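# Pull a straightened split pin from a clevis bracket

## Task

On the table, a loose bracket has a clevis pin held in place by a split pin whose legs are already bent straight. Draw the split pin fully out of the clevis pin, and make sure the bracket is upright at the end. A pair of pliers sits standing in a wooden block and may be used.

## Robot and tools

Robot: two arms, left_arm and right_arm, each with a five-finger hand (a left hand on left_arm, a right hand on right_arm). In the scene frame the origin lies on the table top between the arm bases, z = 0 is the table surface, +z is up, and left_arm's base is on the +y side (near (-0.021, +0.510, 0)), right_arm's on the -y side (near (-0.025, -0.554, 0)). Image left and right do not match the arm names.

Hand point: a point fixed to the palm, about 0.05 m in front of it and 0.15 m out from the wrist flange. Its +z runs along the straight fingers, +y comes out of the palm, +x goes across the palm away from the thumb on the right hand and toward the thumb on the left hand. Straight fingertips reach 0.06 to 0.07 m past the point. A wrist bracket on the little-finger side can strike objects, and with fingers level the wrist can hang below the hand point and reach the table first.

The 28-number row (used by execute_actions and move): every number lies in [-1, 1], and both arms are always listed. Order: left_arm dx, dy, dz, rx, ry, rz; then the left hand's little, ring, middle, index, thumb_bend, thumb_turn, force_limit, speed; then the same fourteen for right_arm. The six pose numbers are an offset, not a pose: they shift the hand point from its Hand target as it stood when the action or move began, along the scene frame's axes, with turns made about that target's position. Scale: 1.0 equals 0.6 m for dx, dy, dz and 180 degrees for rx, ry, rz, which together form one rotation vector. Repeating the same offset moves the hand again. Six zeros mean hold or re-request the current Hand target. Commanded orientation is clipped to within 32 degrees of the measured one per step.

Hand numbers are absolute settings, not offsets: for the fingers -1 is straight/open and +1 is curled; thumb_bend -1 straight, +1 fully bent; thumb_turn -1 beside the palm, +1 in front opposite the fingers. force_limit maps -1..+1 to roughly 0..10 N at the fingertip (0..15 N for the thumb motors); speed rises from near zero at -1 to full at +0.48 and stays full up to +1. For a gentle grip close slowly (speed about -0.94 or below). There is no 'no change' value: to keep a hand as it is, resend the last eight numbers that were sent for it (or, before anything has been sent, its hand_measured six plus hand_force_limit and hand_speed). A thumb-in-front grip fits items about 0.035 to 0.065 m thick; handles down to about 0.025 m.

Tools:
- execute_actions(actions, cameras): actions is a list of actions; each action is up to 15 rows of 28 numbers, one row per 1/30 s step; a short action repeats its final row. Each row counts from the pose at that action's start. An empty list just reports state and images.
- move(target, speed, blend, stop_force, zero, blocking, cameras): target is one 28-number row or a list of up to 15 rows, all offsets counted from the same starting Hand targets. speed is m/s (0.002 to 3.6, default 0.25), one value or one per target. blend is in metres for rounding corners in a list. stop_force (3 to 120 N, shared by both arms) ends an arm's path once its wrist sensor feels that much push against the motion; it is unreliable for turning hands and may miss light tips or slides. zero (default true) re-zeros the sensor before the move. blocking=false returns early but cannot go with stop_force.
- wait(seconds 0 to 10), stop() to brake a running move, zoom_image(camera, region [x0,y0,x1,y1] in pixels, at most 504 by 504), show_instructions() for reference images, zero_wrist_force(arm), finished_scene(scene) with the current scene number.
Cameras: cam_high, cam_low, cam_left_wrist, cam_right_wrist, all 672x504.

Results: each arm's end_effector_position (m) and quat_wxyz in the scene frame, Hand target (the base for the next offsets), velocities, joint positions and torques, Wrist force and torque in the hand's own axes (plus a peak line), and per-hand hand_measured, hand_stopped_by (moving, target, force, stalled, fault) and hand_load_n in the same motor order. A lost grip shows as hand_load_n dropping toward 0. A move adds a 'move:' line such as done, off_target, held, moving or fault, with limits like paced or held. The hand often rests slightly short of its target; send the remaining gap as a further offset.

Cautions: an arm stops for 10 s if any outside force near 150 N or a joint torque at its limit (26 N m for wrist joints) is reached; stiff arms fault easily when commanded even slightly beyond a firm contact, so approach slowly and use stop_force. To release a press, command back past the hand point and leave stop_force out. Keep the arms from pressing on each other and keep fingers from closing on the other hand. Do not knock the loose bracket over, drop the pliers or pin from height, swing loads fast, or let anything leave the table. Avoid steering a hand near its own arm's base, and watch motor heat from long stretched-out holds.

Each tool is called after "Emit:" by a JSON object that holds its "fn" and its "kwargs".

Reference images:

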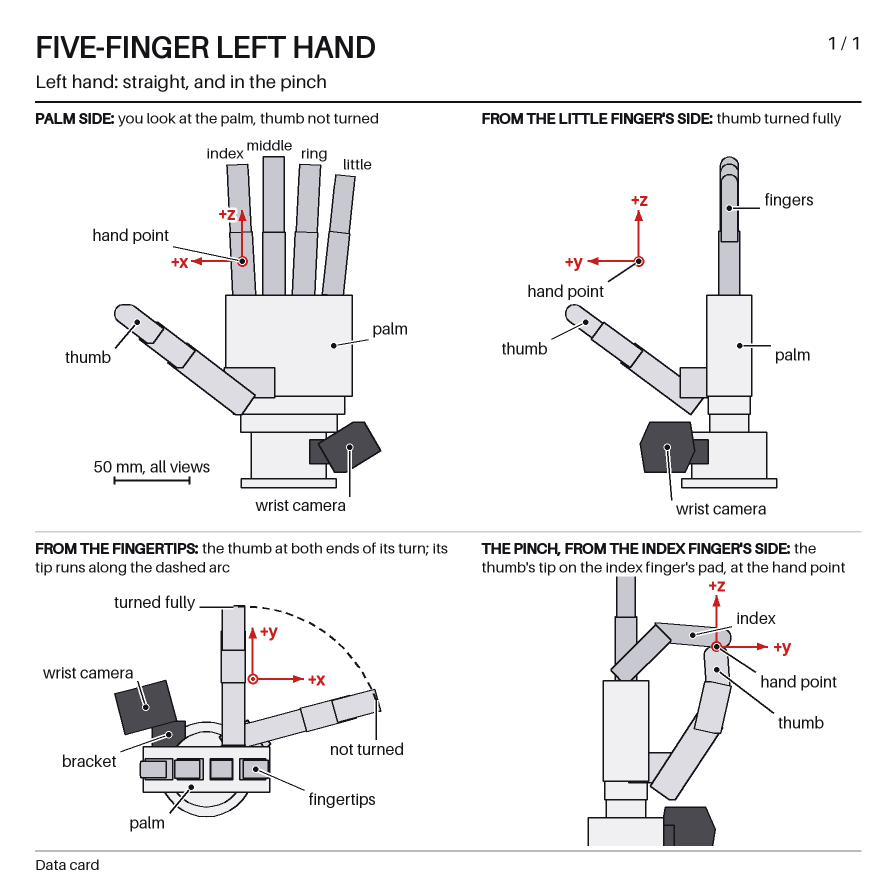

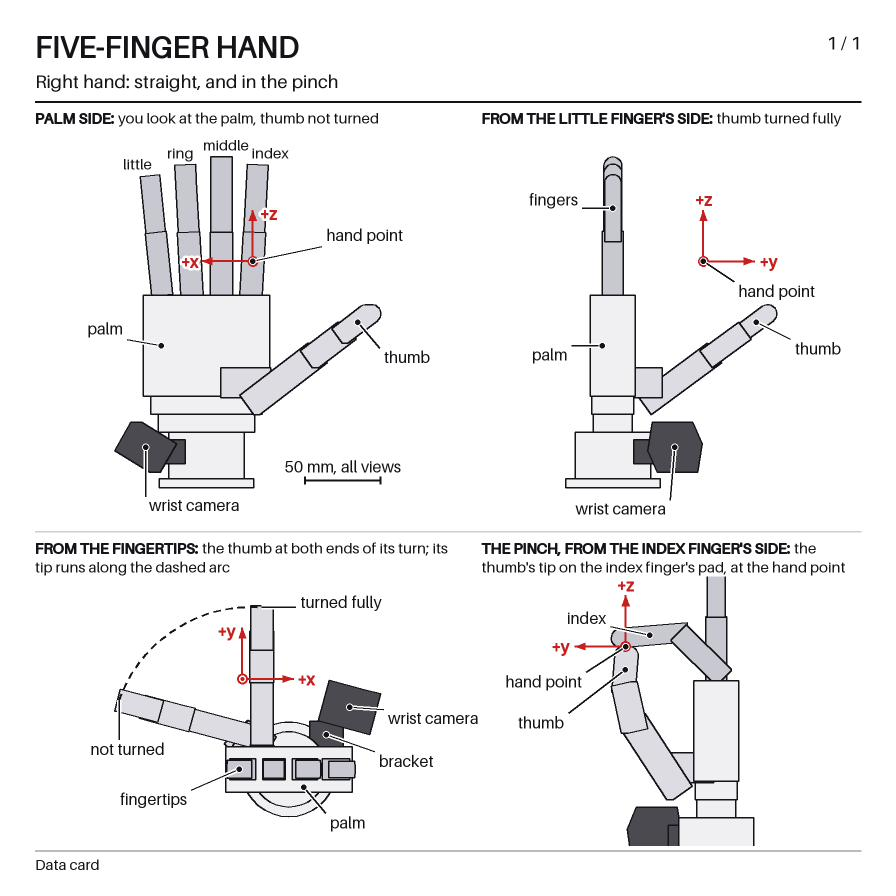

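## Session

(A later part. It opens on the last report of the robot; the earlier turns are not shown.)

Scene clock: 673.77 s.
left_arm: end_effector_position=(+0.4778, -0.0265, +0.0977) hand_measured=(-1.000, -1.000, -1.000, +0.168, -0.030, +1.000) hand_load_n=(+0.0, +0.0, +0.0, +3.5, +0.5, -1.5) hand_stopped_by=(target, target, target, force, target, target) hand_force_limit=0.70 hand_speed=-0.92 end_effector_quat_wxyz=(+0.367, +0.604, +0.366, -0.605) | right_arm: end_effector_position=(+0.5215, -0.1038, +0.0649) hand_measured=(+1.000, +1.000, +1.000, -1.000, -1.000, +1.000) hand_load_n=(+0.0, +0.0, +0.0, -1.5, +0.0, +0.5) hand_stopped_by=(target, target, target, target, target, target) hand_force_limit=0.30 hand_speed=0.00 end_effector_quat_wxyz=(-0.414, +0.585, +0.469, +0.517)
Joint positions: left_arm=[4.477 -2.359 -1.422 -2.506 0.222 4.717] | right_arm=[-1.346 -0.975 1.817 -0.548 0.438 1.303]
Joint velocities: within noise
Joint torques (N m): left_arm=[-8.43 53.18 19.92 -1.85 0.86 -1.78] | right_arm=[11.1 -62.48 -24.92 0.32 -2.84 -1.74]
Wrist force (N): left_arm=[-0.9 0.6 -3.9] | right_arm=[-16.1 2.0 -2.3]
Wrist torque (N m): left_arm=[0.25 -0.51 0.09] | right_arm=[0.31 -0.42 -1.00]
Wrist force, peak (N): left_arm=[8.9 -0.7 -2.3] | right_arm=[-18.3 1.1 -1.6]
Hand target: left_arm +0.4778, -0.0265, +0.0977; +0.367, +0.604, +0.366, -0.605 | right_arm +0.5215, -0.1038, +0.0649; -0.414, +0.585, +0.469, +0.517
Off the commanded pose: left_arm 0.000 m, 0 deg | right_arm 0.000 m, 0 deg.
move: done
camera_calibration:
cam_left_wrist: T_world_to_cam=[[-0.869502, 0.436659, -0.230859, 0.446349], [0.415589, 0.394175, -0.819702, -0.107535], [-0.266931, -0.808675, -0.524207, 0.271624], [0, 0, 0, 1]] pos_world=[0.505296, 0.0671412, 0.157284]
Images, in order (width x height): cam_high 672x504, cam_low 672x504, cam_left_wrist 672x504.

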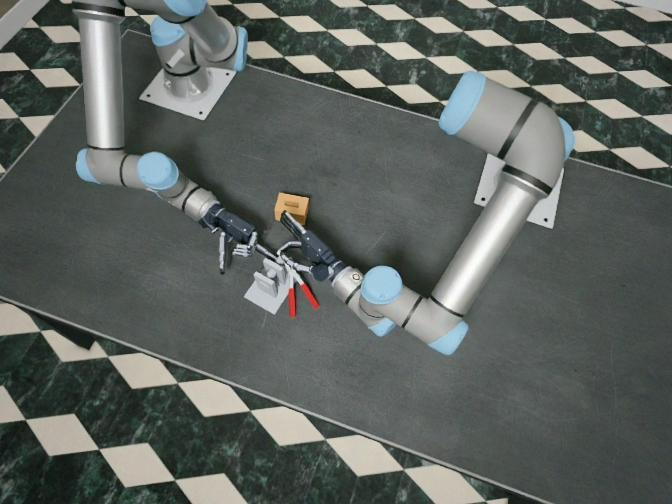

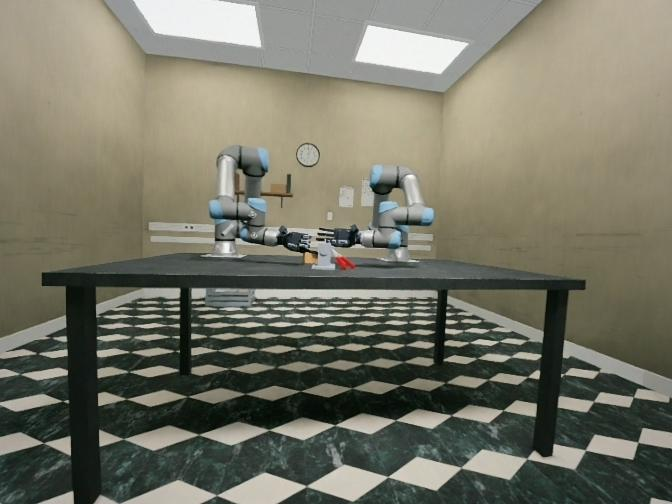

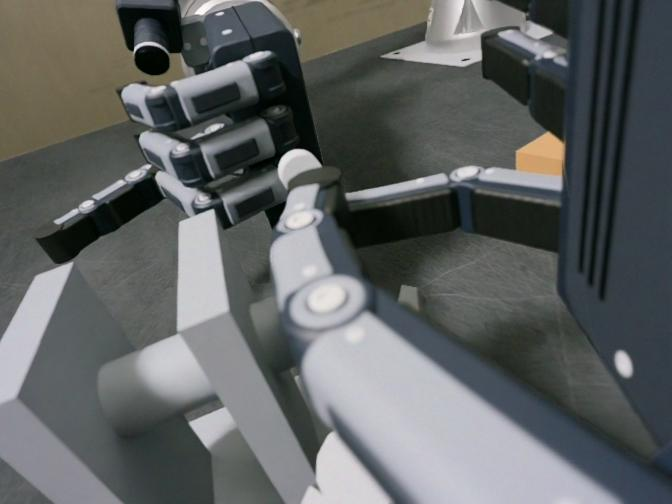

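Emit:
{"fn": "move", "kwargs": {"target": [0,0,0,0,0,0,-1,-1,-1,0.9,-0.03,1,0.7,-0.92,0,0,-0.008,0,0,0,1,1,1,-1,-1,1,0.3,0], "cameras": ["cam_low","cam_right_wrist","cam_left_wrist"], "speed": 0.02}}

Emit:
{"fn": "zoom_image", "kwargs": {"camera": "cam_low", "region": [290, 220, 370, 280]}}

Scene clock: 676.17 s.
left_arm: end_effector_position=(+0.4778, -0.0265, +0.0977) hand_measured=(-1.000, -1.000, -1.000, +0.168, -0.030, +1.000) hand_load_n=(+0.0, +0.0, +0.0, +6.0, -1.5, +1.5) hand_stopped_by=(target, target, target, force, target, target) hand_force_limit=0.70 hand_speed=-0.92 end_effector_quat_wxyz=(+0.367, +0.604, +0.366, -0.605) | right_arm: end_effector_position=(+0.5215, -0.1038, +0.0603) hand_measured=(+1.000, +1.000, +1.000, -1.000, -1.000, +1.000) hand_load_n=(+0.0, +0.0, +0.0, -1.0, +0.0, +0.0) hand_stopped_by=(target, target, target, target, target, target) hand_force_limit=0.30 hand_speed=0.00 end_effector_quat_wxyz=(-0.414, +0.585, +0.469, +0.517)
Joint positions: left_arm=[4.477 -2.359 -1.422 -2.506 0.222 4.717] | right_arm=[-1.346 -0.966 1.818 -0.558 0.438 1.303]
Joint velocities: within noise
Joint torques (N m): left_arm=[-8.24 52.96 18.57 -1.39 0.12 -1.29] | right_arm=[7.99 -27.51 -4.74 -1.79 -0.13 -1.01]
Wrist force (N): left_arm=[7.2 -2.1 -0.8] | right_arm=[-3.8 1.1 -1.7]
Wrist torque (N m): left_arm=[0.27 -0.49 0.09] | right_arm=[0.18 0.20 -0.27]
Wrist force, peak (N): left_arm=[7.2 -2.1 -0.8] | right_arm=[-16.5 2.0 -2.6]
Hand target: left_arm +0.4778, -0.0265, +0.0977; +0.367, +0.604, +0.366, -0.605 | right_arm +0.5215, -0.1038, +0.0601; -0.414, +0.585, +0.469, +0.517
Off the commanded pose: left_arm 0.000 m, 0 deg | right_arm 0.000 m, 0 deg.
move: done
camera_calibration:
cam_left_wrist: T_world_to_cam=[[-0.869502, 0.436659, -0.230859, 0.446349], [0.415589, 0.394175, -0.819702, -0.107535], [-0.266931, -0.808675, -0.524207, 0.271624], [0, 0, 0, 1]] pos_world=[0.505296, 0.0671412, 0.157284]
cam_right_wrist: T_world_to_cam=[[0.941818, -0.196082, 0.273002, -0.530914], [0.0857338, -0.645205, -0.759184, -0.0652184], [0.325005, 0.738418, -0.590855, 0.0594093], [0, 0, 0, 1]] pos_world=[0.486307, -0.190051, 0.13053]
Images, in order (width x height): cam_low 672x504, cam_left_wrist 672x504, cam_right_wrist 672x504.

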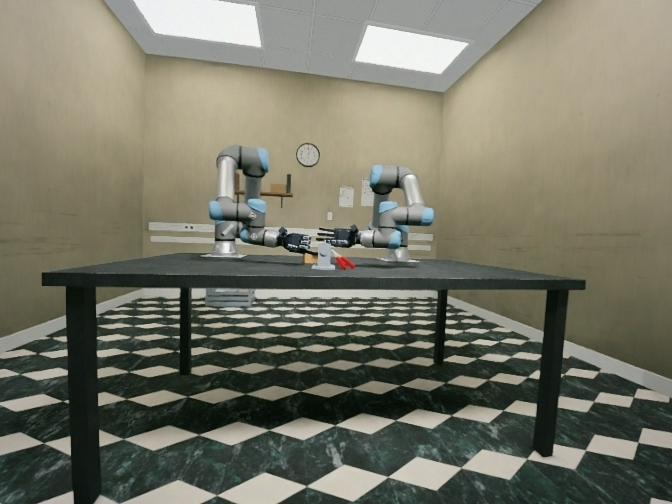

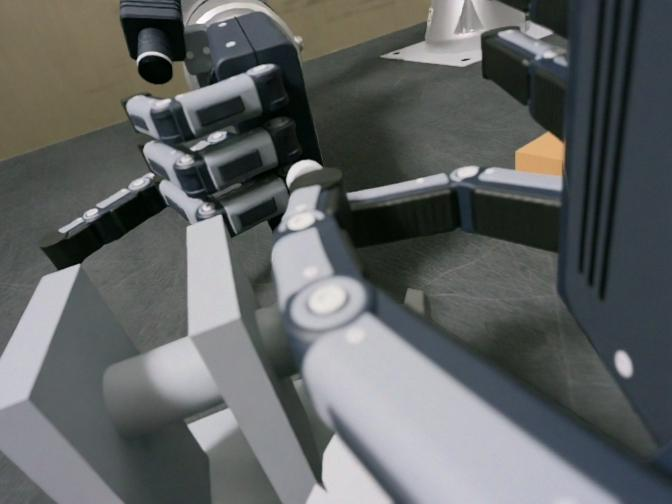

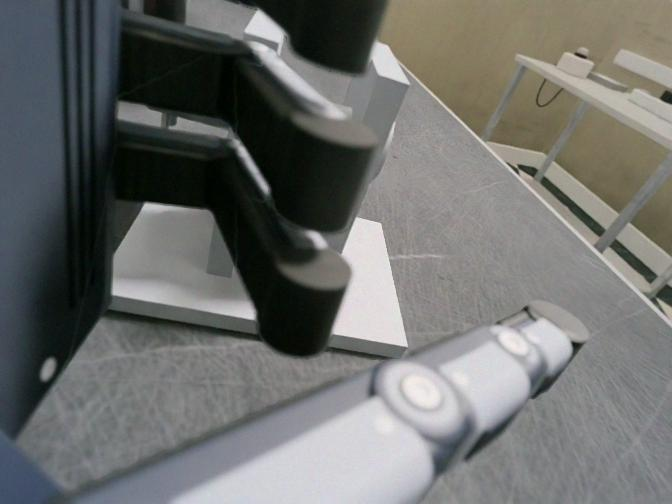

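Scaled by 6.300 from the camera's 672x504 image, which has a finer 960x720 frame.

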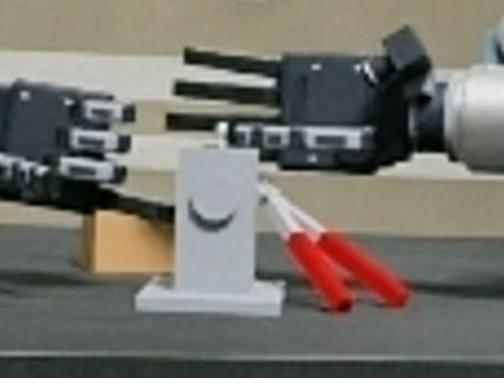

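Emit:
{"fn": "move", "kwargs": {"target": [[0,0,0,0,0,0,-1,-1,-1,0.05,-0.03,1,0.7,-0.92,0,0,0.002,0,0,0,1,1,1,-1,-1,1,0.3,0],[0.001,0.002,0.013,0,0,0,-1,-1,-1,0.05,-0.03,1,0.7,-0.92,0,0,0.002,0,0,0,1,1,1,-1,-1,1,0.3,0]], "cameras": ["cam_low","cam_high","cam_left_wrist"], "speed": 0.015}}

Emit:
{"fn": "zoom_image", "kwargs": {"camera": "cam_left_wrist", "region": [200, 80, 420, 300]}}

Emit:
{"fn": "zoom_image", "kwargs": {"camera": "cam_high", "region": [240, 210, 320, 280]}}

Emit:
{"fn": "zoom_image", "kwargs": {"camera": "cam_low", "region": [290, 220, 370, 280]}}

Scene clock: 685.90 s.
left_arm: end_effector_position=(+0.4783, -0.0253, +0.1053) hand_measured=(-1.000, -1.000, -1.000, +0.050, -0.030, +1.000) hand_load_n=(+0.0, +0.0, +0.0, +0.0, +0.0, +0.0) hand_stopped_by=(target, target, target, target, target, target) hand_force_limit=0.70 hand_speed=-0.92 end_effector_quat_wxyz=(+0.367, +0.604, +0.366, -0.605) | right_arm: end_effector_position=(+0.5215, -0.1038, +0.0613) hand_measured=(+1.000, +1.000, +1.000, -1.000, -1.000, +1.000) hand_load_n=(+0.0, +0.0, +0.0, +0.0, -0.5, +0.5) hand_stopped_by=(target, target, target, target, target, target) hand_force_limit=0.30 hand_speed=0.00 end_effector_quat_wxyz=(-0.414, +0.585, +0.469, +0.517)
Joint positions: left_arm=[4.479 -2.348 -1.419 -2.52 0.224 4.716] | right_arm=[-1.346 -0.968 1.818 -0.556 0.438 1.303]
Joint velocities: within noise
Joint torques (N m): left_arm=[12.56 56.87 22.83 -1.98 1.28 0.84] | right_arm=[3.36 -57.22 -22.41 0.43 -2.35 0.31]
Wrist force (N): left_arm=[2.1 0.7 -1.6] | right_arm=[-8.4 -0.4 -2.2]
Wrist torque (N m): left_arm=[0.25 -0.40 0.07] | right_arm=[0.28 -0.06 -0.57]
Wrist force, peak (N): left_arm=[7.4 -2.4 -0.3] | right_arm=[-13.5 1.6 -2.0]
Hand target: left_arm +0.4784, -0.0253, +0.1055; +0.367, +0.604, +0.366, -0.605 | right_arm +0.5215, -0.1038, +0.0613; -0.414, +0.585, +0.469, +0.517
Off the commanded pose: left_arm 0.000 m, 0 deg | right_arm 0.000 m, 0 deg.
move: done
camera_calibration:
cam_left_wrist: T_world_to_cam=[[-0.869521, 0.436713, -0.230682, 0.448078], [0.415475, 0.394232, -0.819733, -0.101968], [-0.267046, -0.808618, -0.524237, 0.276798], [0, 0, 0, 1]] pos_world=[0.505897, 0.0683412, 0.164885]
Images, in order (width x height): cam_high 672x504, cam_low 672x504, cam_left_wrist 672x504.

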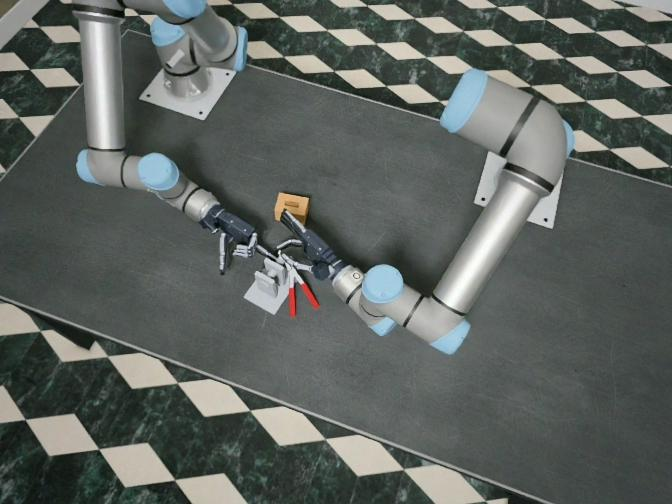

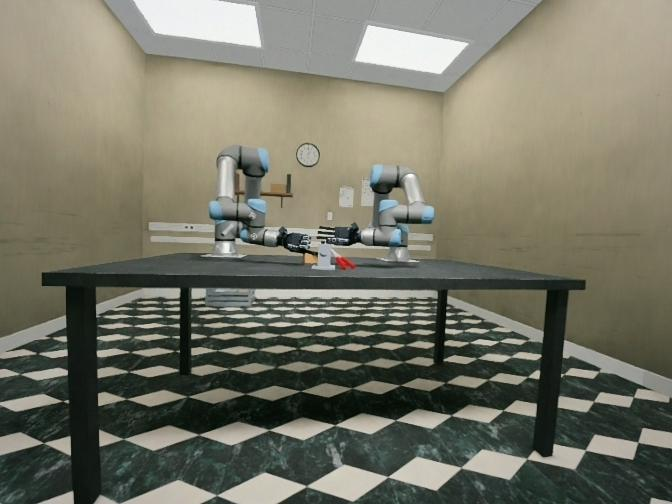

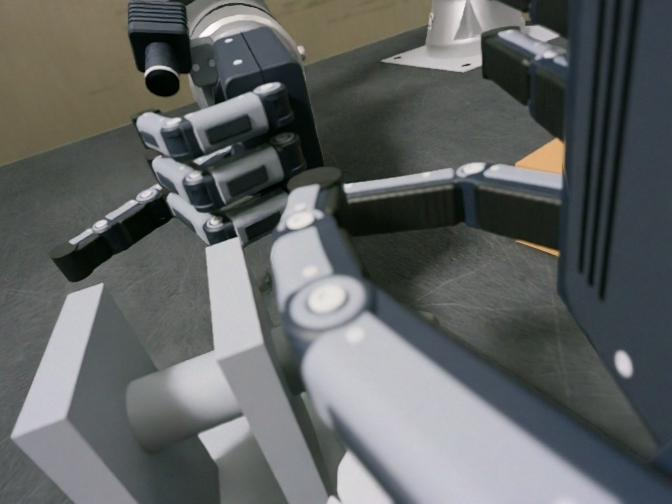

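Scaled by 2.291 from the camera's 672x504 image, which has a finer 960x720 frame.

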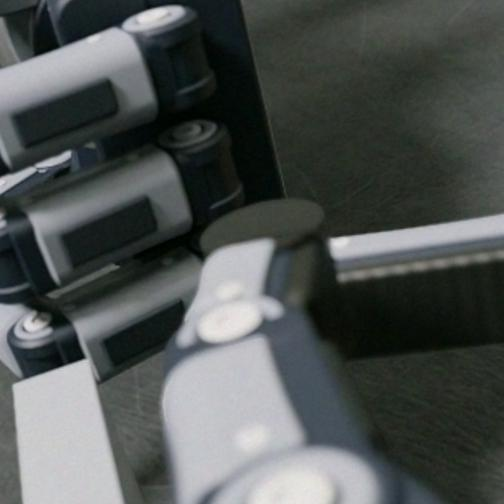

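Scaled by 6.300 from the camera's 672x504 image, which has a finer 960x720 frame.

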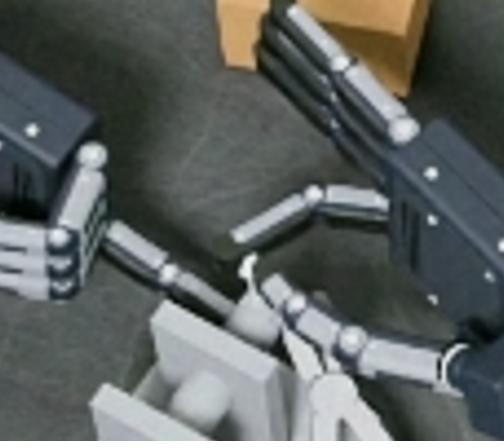

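Scaled by 6.300 from the camera's 672x504 image, which has a finer 960x720 frame.

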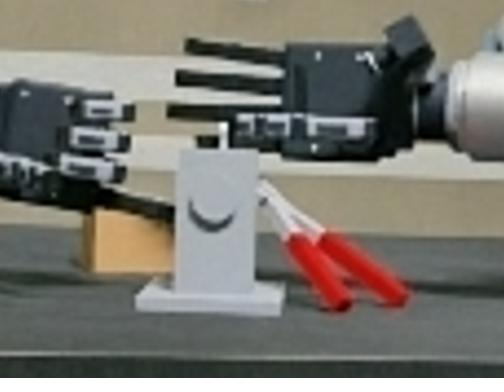

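Emit:
{"fn": "move", "kwargs": {"target": [0,0,0,0,0,0,-1,-1,-1,0.75,-0.03,1,0.7,-0.92,0,0,0,0,0,0,1,1,1,-1,-1,1,0.3,0], "cameras": []}}

Emit:
{"fn": "move", "kwargs": {"target": [0.0012,-0.0019,0,0,0,-0.111,-1,-1,-1,0.75,-0.03,1,0.7,-0.92,0,0,-0.005,0,0,0,1,1,1,-1,-1,1,0.3,0], "cameras": ["cam_low","cam_high","cam_left_wrist"], "speed": 0.06}}

Emit:
{"fn": "zoom_image", "kwargs": {"camera": "cam_high", "region": [240, 210, 320, 280]}}

Scene clock: 688.77 s.
left_arm: end_effector_position=(+0.4784, -0.0253, +0.1056) hand_measured=(-1.000, -1.000, -1.000, +0.166, -0.030, +1.000) hand_load_n=(+0.0, +0.0, +0.0, +9.0, +2.0, +0.0) hand_stopped_by=(target, target, target, force, target, target) hand_force_limit=0.70 hand_speed=-0.92 end_effector_quat_wxyz=(+0.367, +0.604, +0.366, -0.605) | right_arm: end_effector_position=(+0.5215, -0.1038, +0.0613) hand_measured=(+1.000, +1.000, +1.000, -1.000, -1.000, +1.000) hand_load_n=(+0.0, +0.0, +0.0, +0.0, +0.0, +0.0) hand_stopped_by=(target, target, target, target, target, target) hand_force_limit=0.30 hand_speed=0.00 end_effector_quat_wxyz=(-0.414, +0.585, +0.469, +0.517)
Joint positions: left_arm=[4.479 -2.348 -1.419 -2.521 0.224 4.716] | right_arm=[-1.346 -0.968 1.818 -0.556 0.438 1.303]
Joint velocities: within noise
Joint torques (N m): left_arm=[12.77 51.5 21.95 -1.54 0.46 2.34] | right_arm=[1.05 -43.9 -16.12 -0.53 -2.1 -1.77]
Wrist force (N): left_arm=[2.4 0.7 0.2] | right_arm=[-5.7 0.4 -1.1]
Wrist torque (N m): left_arm=[0.24 -0.49 0.07] | right_arm=[0.16 0.10 -0.40]
Wrist force, peak (N): left_arm=[2.3 0.5 -1.7] | right_arm=[-8.5 -0.4 -2.5]
Hand target: left_arm +0.4784, -0.0253, +0.1055; +0.367, +0.604, +0.366, -0.605 | right_arm +0.5215, -0.1038, +0.0613; -0.414, +0.585, +0.469, +0.517
Off the commanded pose: left_arm 0.000 m, 0 deg | right_arm 0.000 m, 0 deg.
move: done
No camera images: "cameras" was empty.

Scene clock: 692.23 s.
left_arm: end_effector_position=(+0.4791, -0.0264, +0.1055) hand_measured=(-1.000, -1.000, -1.000, +0.166, -0.030, +1.000) hand_load_n=(+0.0, +0.0, +0.0, +11.0, -3.0, -1.5) hand_stopped_by=(target, target, target, force, target, target) hand_force_limit=0.70 hand_speed=-0.92 end_effector_quat_wxyz=(+0.256, +0.659, +0.256, -0.659) | right_arm: end_effector_position=(+0.5215, -0.1038, +0.0583) hand_measured=(+1.000, +1.000, +1.000, -1.000, -1.000, +1.000) hand_load_n=(+0.0, +0.0, +0.0, +0.0, +0.0, +0.5) hand_stopped_by=(target, target, target, target, target, target) hand_force_limit=0.30 hand_speed=0.00 end_effector_quat_wxyz=(-0.414, +0.585, +0.469, +0.517)
Joint positions: left_arm=[4.457 -2.547 -1.028 -2.71 0.551 4.714] | right_arm=[-1.346 -0.963 1.819 -0.563 0.438 1.303]
Joint velocities: within noise
Joint torques (N m): left_arm=[-11.9 51.37 25.62 -1.93 0.17 2.32] | right_arm=[-3.28 -26.4 -5.2 -1.57 -1.53 -1.44]
Wrist force (N): left_arm=[2.3 -3.8 -2.6] | right_arm=[-1.5 0.3 -1.3]
Wrist torque (N m): left_arm=[0.19 -0.44 0.13] | right_arm=[0.17 0.29 -0.14]
Wrist force, peak (N): left_arm=[2.4 -4.1 -2.6] | right_arm=[-5.8 0.4 -1.2]
Hand target: left_arm +0.4791, -0.0264, +0.1055; +0.256, +0.659, +0.256, -0.659 | right_arm +0.5215, -0.1038, +0.0583; -0.414, +0.585, +0.469, +0.517
Off the commanded pose: left_arm 0.000 m, 0 deg | right_arm 0.000 m, 0 deg.
move: done
camera_calibration:
cam_left_wrist: T_world_to_cam=[[-0.668158, 0.707311, -0.230818, 0.359948], [0.525196, 0.228631, -0.819693, -0.158568], [-0.527006, -0.668909, -0.524238, 0.404356], [0, 0, 0, 1]] pos_world=[0.536879, 0.052136, 0.165084]
Images, in order (width x height): cam_high 672x504, cam_low 672x504, cam_left_wrist 672x504.

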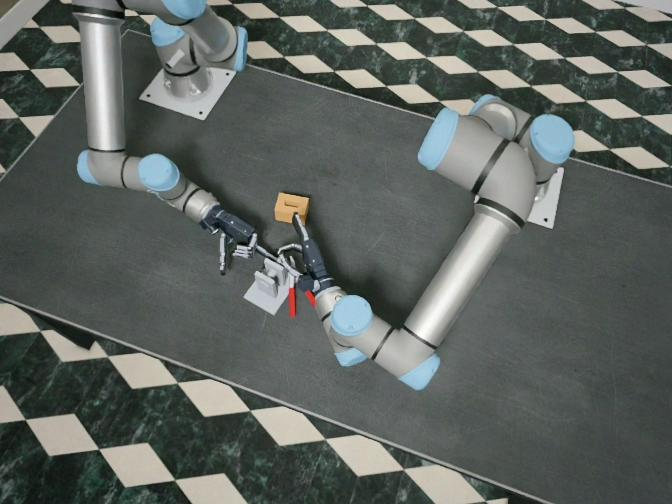

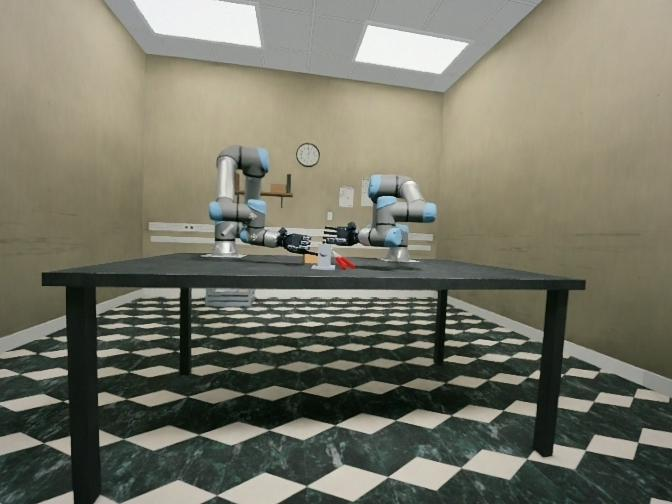

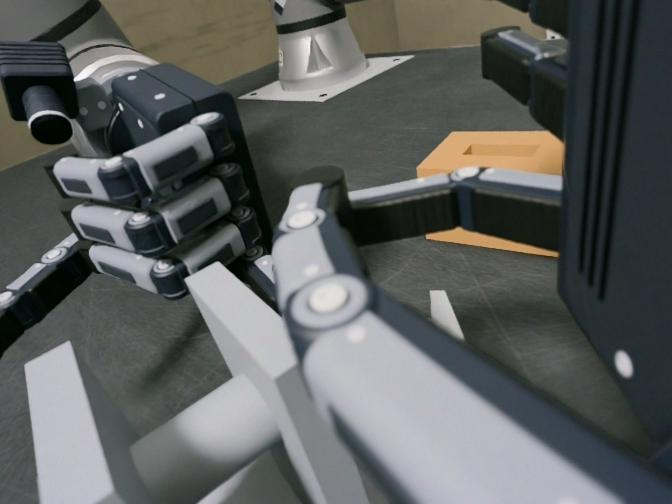

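Scaled by 6.300 from the camera's 672x504 image, which has a finer 960x720 frame.

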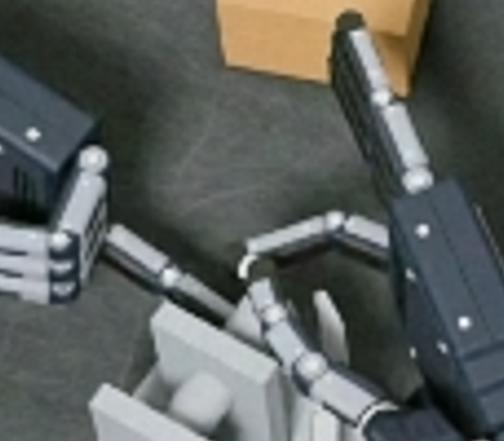

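Emit:
{"fn": "move", "kwargs": {"target": [-0.0004,0.0,0,0,0,-0.194,-1,-1,-1,0.75,-0.03,1,0.7,-0.92,0,0,0,0,0,0,1,1,1,-1,-1,1,0.3,0], "cameras": ["cam_low","cam_high","cam_left_wrist"], "speed": 0.06}}

Emit:
{"fn": "zoom_image", "kwargs": {"camera": "cam_high", "region": [240, 210, 320, 280]}}

Scene clock: 700.00 s.
left_arm: end_effector_position=(+0.4776, -0.0257, +0.1054) hand_measured=(-1.000, -1.000, -1.000, +0.166, -0.030, +1.000) hand_load_n=(+0.0, +0.0, +0.5, +0.0, -0.5, +0.5) hand_stopped_by=(target, target, target, force, target, target) hand_force_limit=0.70 hand_speed=-0.92 end_effector_quat_wxyz=(+0.094, +0.727, +0.088, -0.674) | right_arm: end_effector_position=(+0.5215, -0.1038, +0.0583) hand_measured=(+1.000, +1.000, +1.000, -1.000, -1.000, +1.000) hand_load_n=(+0.0, +0.0, +0.0, +0.0, +0.0, +0.0) hand_stopped_by=(target, target, target, target, target, target) hand_force_limit=0.30 hand_speed=0.00 end_effector_quat_wxyz=(-0.414, +0.585, +0.469, +0.517)
Joint positions: left_arm=[4.377 -3.014 -0.035 -3.144 0.954 4.679] | right_arm=[-1.346 -0.963 1.819 -0.563 0.438 1.303]
Joint velocities: within noise
Joint torques (N m): left_arm=[-12.74 71.93 25.57 0.64 0.83 -1.8] | right_arm=[-8.33 -28.03 -8.77 -0.64 -0.46 1.47]
Wrist force (N): left_arm=[2.3 -0.7 -3.7] | right_arm=[-1.9 0.1 -1.4]
Wrist torque (N m): left_arm=[0.26 -0.39 0.13] | right_arm=[0.14 0.34 -0.16]
Wrist force, peak (N): left_arm=[5.3 -1.8 0.9] | right_arm=[-1.9 0.1 -1.5]
Hand target: left_arm +0.4788, -0.0264, +0.1055; +0.046, +0.705, +0.046, -0.706 | right_arm +0.5215, -0.1038, +0.0583; -0.414, +0.585, +0.469, +0.517
Off the commanded pose: left_arm 0.001 m, 9 deg | right_arm 0.000 m, 0 deg.
elbow stopped short (left arm): the move would have taken joint 3 (elbow) straighter than the controller allows.
move: off_target (left_arm)
camera_calibration:
cam_left_wrist: T_world_to_cam=[[-0.245651, 0.936809, -0.249086, 0.164465], [0.632148, -0.0399859, -0.773815, -0.220875], [-0.734877, -0.347548, -0.58238, 0.517673], [0, 0, 0, 1]] pos_world=[0.560453, 0.0170121, 0.171532]
Images, in order (width x height): cam_high 672x504, cam_low 672x504, cam_left_wrist 672x504.

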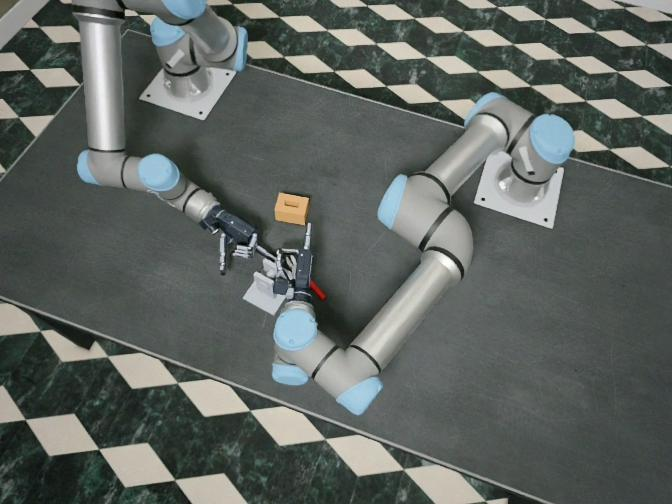

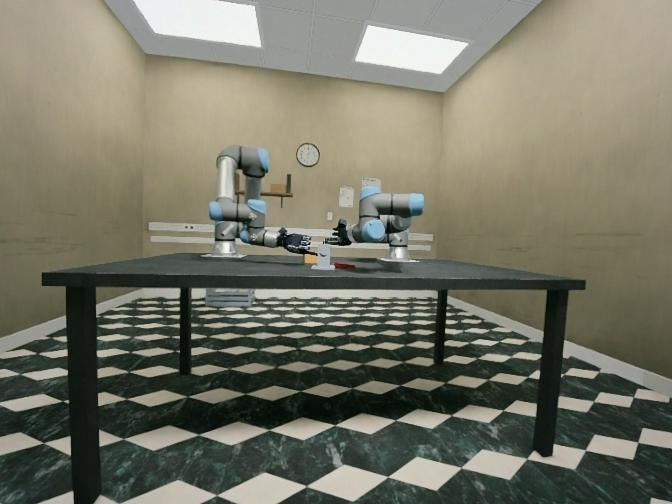

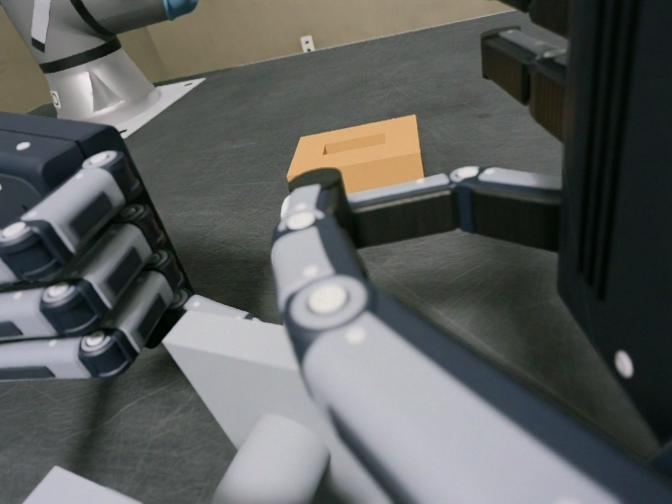

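Scaled by 6.300 from the camera's 672x504 image, which has a finer 960x720 frame.

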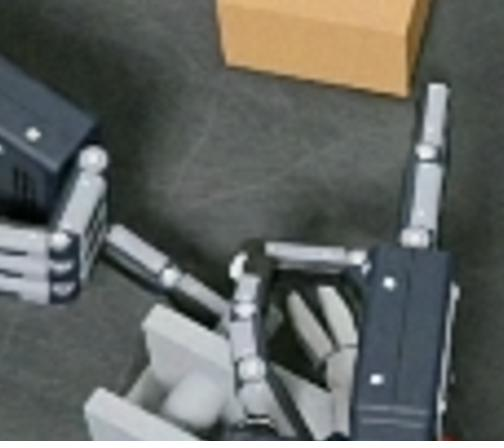

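Emit:
{"fn": "move", "kwargs": {"target": [[0,0,0,0,0,0.02,-1,-1,-1,-0.1,-0.03,1,0.7,-0.92,0,0,0,0,0,0,1,1,1,-1,-1,1,0.3,0],[-0.001,0.002,0,0,0,0.19,-1,-1,-1,-0.1,-0.03,1,0.7,-0.92,0,0,0,0,0,0,1,1,1,-1,-1,1,0.3,0]], "cameras": ["cam_low","cam_high","cam_left_wrist"], "speed": 0.08}}

Emit:
{"fn": "zoom_image", "kwargs": {"camera": "cam_high", "region": [240, 210, 320, 280]}}

Emit:
{"fn": "zoom_image", "kwargs": {"camera": "cam_low", "region": [290, 220, 370, 280]}}

Scene clock: 707.50 s.
left_arm: end_effector_position=(+0.4782, -0.0252, +0.1055) hand_measured=(-1.000, -1.000, -1.000, -0.100, -0.030, +1.000) hand_load_n=(+0.0, +0.0, +0.0, +0.0, +0.0, +0.0) hand_stopped_by=(target, target, target, target, target, target) hand_force_limit=0.70 hand_speed=-0.92 end_effector_quat_wxyz=(+0.252, +0.660, +0.252, -0.661) | right_arm: end_effector_position=(+0.5215, -0.1038, +0.0583) hand_measured=(+1.000, +1.000, +1.000, -1.000, -1.000, +1.000) hand_load_n=(+0.0, +0.0, +0.0, +0.0, +0.0, +0.0) hand_stopped_by=(target, target, target, target, target, target) hand_force_limit=0.30 hand_speed=0.00 end_effector_quat_wxyz=(-0.414, +0.585, +0.469, +0.517)
Joint positions: left_arm=[4.457 -2.552 -1.018 -2.715 0.564 4.714] | right_arm=[-1.346 -0.963 1.819 -0.563 0.438 1.303]
Joint velocities: within noise
Joint torques (N m): left_arm=[12.36 62.77 12.56 0.92 -1.51 0.74] | right_arm=[-8.05 -30.36 -11.36 -0.45 0.6 1.48]
Wrist force (N): left_arm=[1.8 0.3 -1.6] | right_arm=[-1.5 0.1 -1.4]
Wrist torque (N m): left_arm=[0.18 -0.33 0.07] | right_arm=[0.14 0.29 -0.14]
Wrist force, peak (N): left_arm=[2.3 -0.7 -3.9] | right_arm=[-1.9 0.2 -1.5]
Hand target: left_arm +0.4782, -0.0252, +0.1055; +0.252, +0.660, +0.252, -0.661 | right_arm +0.5215, -0.1038, +0.0583; -0.414, +0.585, +0.469, +0.517
Off the commanded pose: left_arm 0.000 m, 0 deg | right_arm 0.000 m, 0 deg.
elbow stopped short (left arm): the move would have taken joint 3 (elbow) straighter than the controller allows.
move: done
camera_calibration:
cam_left_wrist: T_world_to_cam=[[-0.658743, 0.716067, -0.230882, 0.354281], [0.52815, 0.221561, -0.819737, -0.160001], [-0.535832, -0.661936, -0.524142, 0.409138], [0, 0, 0, 1]] pos_world=[0.537114, 0.052584, 0.165084]
Images, in order (width x height): cam_high 672x504, cam_low 672x504, cam_left_wrist 672x504.

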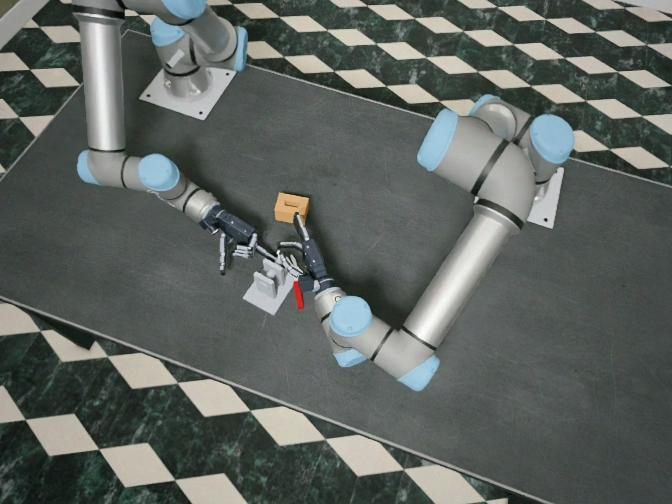

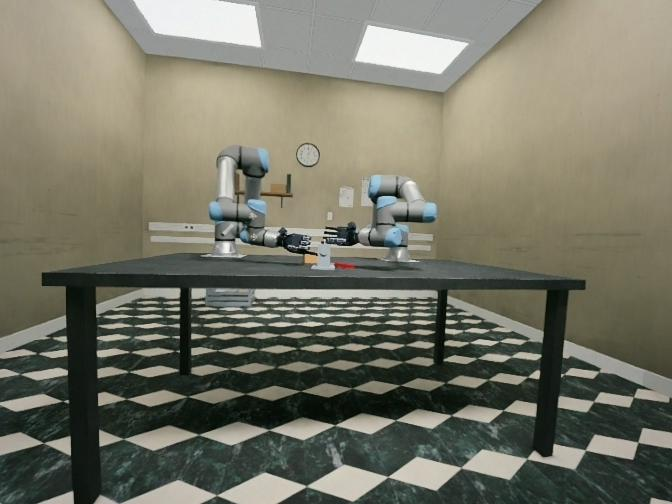

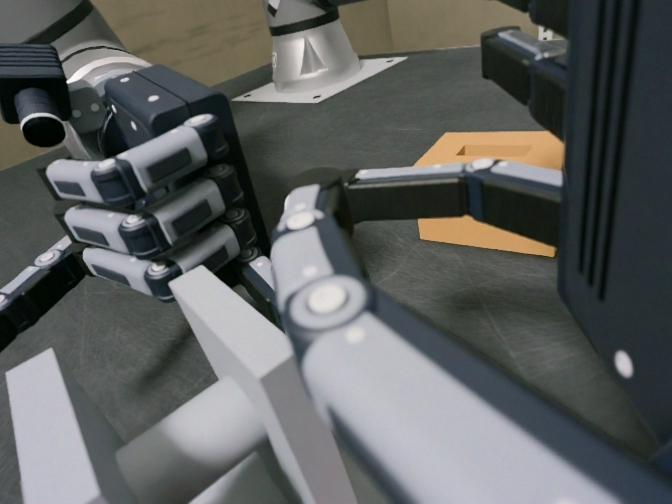

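Scaled by 6.300 from the camera's 672x504 image, which has a finer 960x720 frame.

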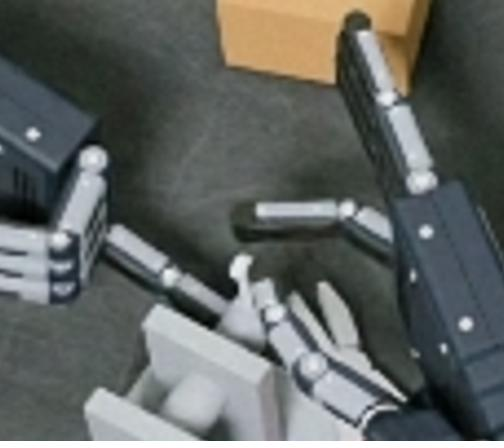

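Scaled by 6.300 from the camera's 672x504 image, which has a finer 960x720 frame.

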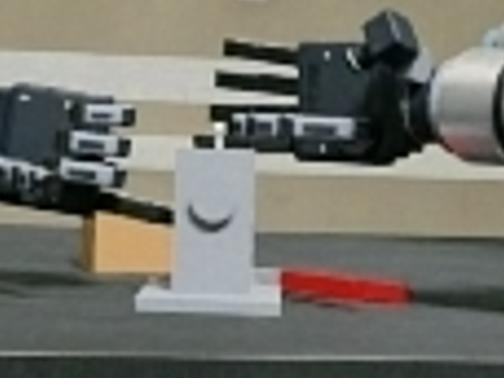

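Emit:
{"fn": "move", "kwargs": {"target": [[0.0027,0.0035,0,0,0,0,-1,-1,-1,-0.1,-0.03,1,0.7,-0.92,0,0,0,0,0,0,1,1,1,-1,-1,1,0.3,0],[-0.042,0.062,0,0,0,0,-1,-1,-1,-0.1,-0.03,1,0.7,-0.92,0,0,0,0,0,0,1,1,1,-1,-1,1,0.3,0]], "cameras": ["cam_low","cam_high","cam_left_wrist"], "speed": 0.06}}

Emit:
{"fn": "zoom_image", "kwargs": {"camera": "cam_high", "region": [240, 210, 320, 280]}}

Emit:
{"fn": "zoom_image", "kwargs": {"camera": "cam_left_wrist", "region": [60, 150, 300, 390]}}

Scene clock: 711.97 s.
left_arm: end_effector_position=(+0.4531, +0.0119, +0.1055) hand_measured=(-1.000, -1.000, -1.000, -0.100, -0.030, +1.000) hand_load_n=(+0.0, +0.0, +0.0, +0.0, +0.0, +0.0) hand_stopped_by=(target, target, target, target, target, target) hand_force_limit=0.70 hand_speed=-0.92 end_effector_quat_wxyz=(+0.252, +0.660, +0.252, -0.661) | right_arm: end_effector_position=(+0.5215, -0.1038, +0.0583) hand_measured=(+1.000, +1.000, +1.000, -1.000, -1.000, +1.000) hand_load_n=(+0.0, +0.0, +0.0, +0.0, +0.0, +0.5) hand_stopped_by=(target, target, target, target, target, target) hand_force_limit=0.30 hand_speed=0.00 end_effector_quat_wxyz=(-0.414, +0.585, +0.469, +0.517)
Joint positions: left_arm=[4.5 -2.46 -1.201 -2.624 0.606 4.714] | right_arm=[-1.346 -0.963 1.819 -0.563 0.438 1.303]
Joint velocities: within noise
Joint torques (N m): left_arm=[12.68 60.38 9.54 0.89 1.27 -1.95] | right_arm=[-7.87 -30.84 -13.64 -0.26 0.56 1.46]
Wrist force (N): left_arm=[2.0 0.8 -1.8] | right_arm=[-1.5 0.3 -1.3]
Wrist torque (N m): left_arm=[0.28 -0.37 0.11] | right_arm=[0.16 0.28 -0.14]
Wrist force, peak (N): left_arm=[2.2 0.7 -2.0] | right_arm=[-1.9 0.3 -1.4]
Hand target: left_arm +0.4530, +0.0120, +0.1055; +0.252, +0.660, +0.252, -0.661 | right_arm +0.5215, -0.1038, +0.0583; -0.414, +0.585, +0.469, +0.517
Off the commanded pose: left_arm 0.000 m, 0 deg | right_arm 0.000 m, 0 deg.
move: done
camera_calibration:
cam_left_wrist: T_world_to_cam=[[-0.659001, 0.715838, -0.230854, 0.311263], [0.528046, 0.221754, -0.819752, -0.154873], [-0.535617, -0.662119, -0.524131, 0.420096], [0, 0, 0, 1]] pos_world=[0.511913, 0.0896827, 0.165084]
Images, in order (width x height): cam_high 672x504, cam_low 672x504, cam_left_wrist 672x504.

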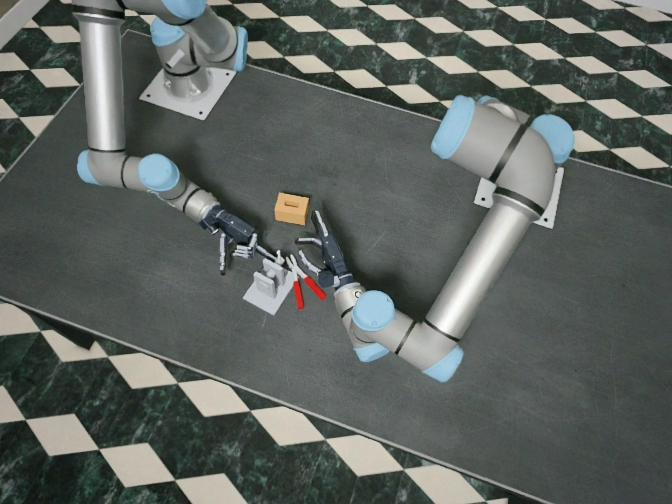

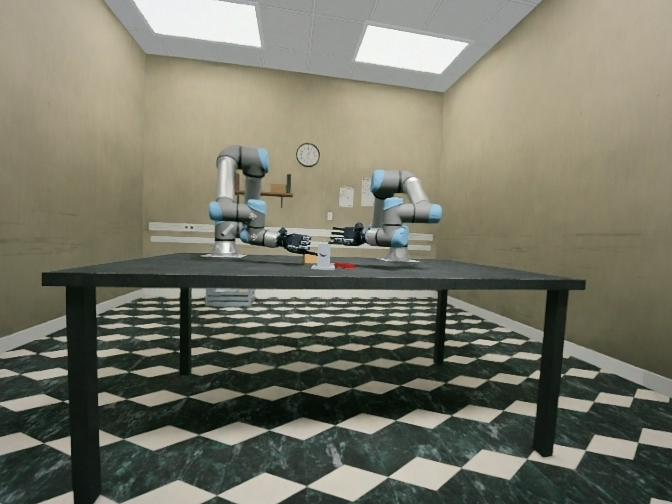

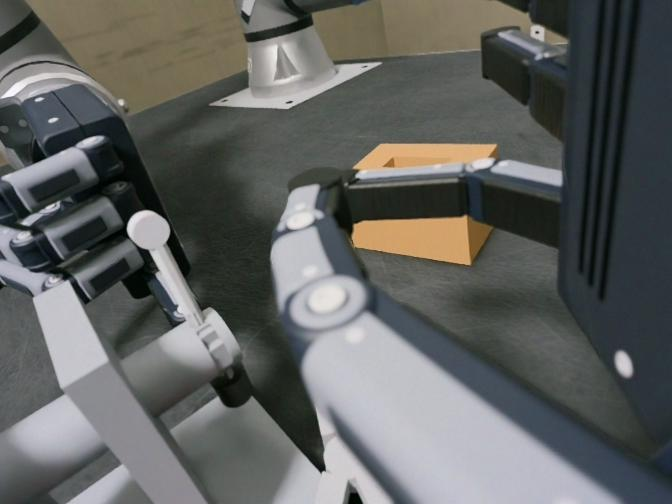

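Scaled by 6.300 from the camera's 672x504 image, which has a finer 960x720 frame.

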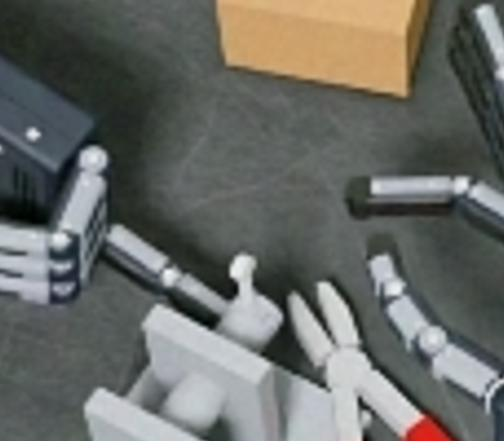

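Scaled by 2.100 from the camera's 672x504 image, which has a finer 960x720 frame.

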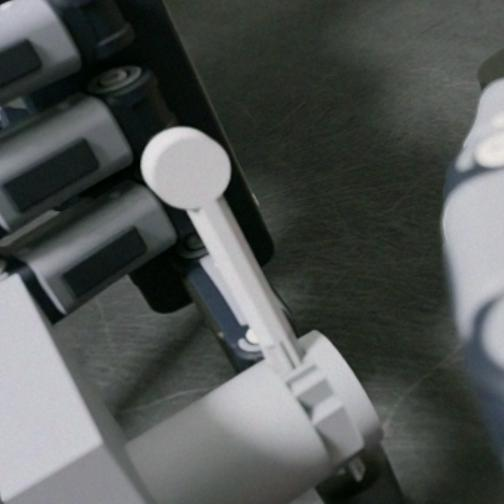

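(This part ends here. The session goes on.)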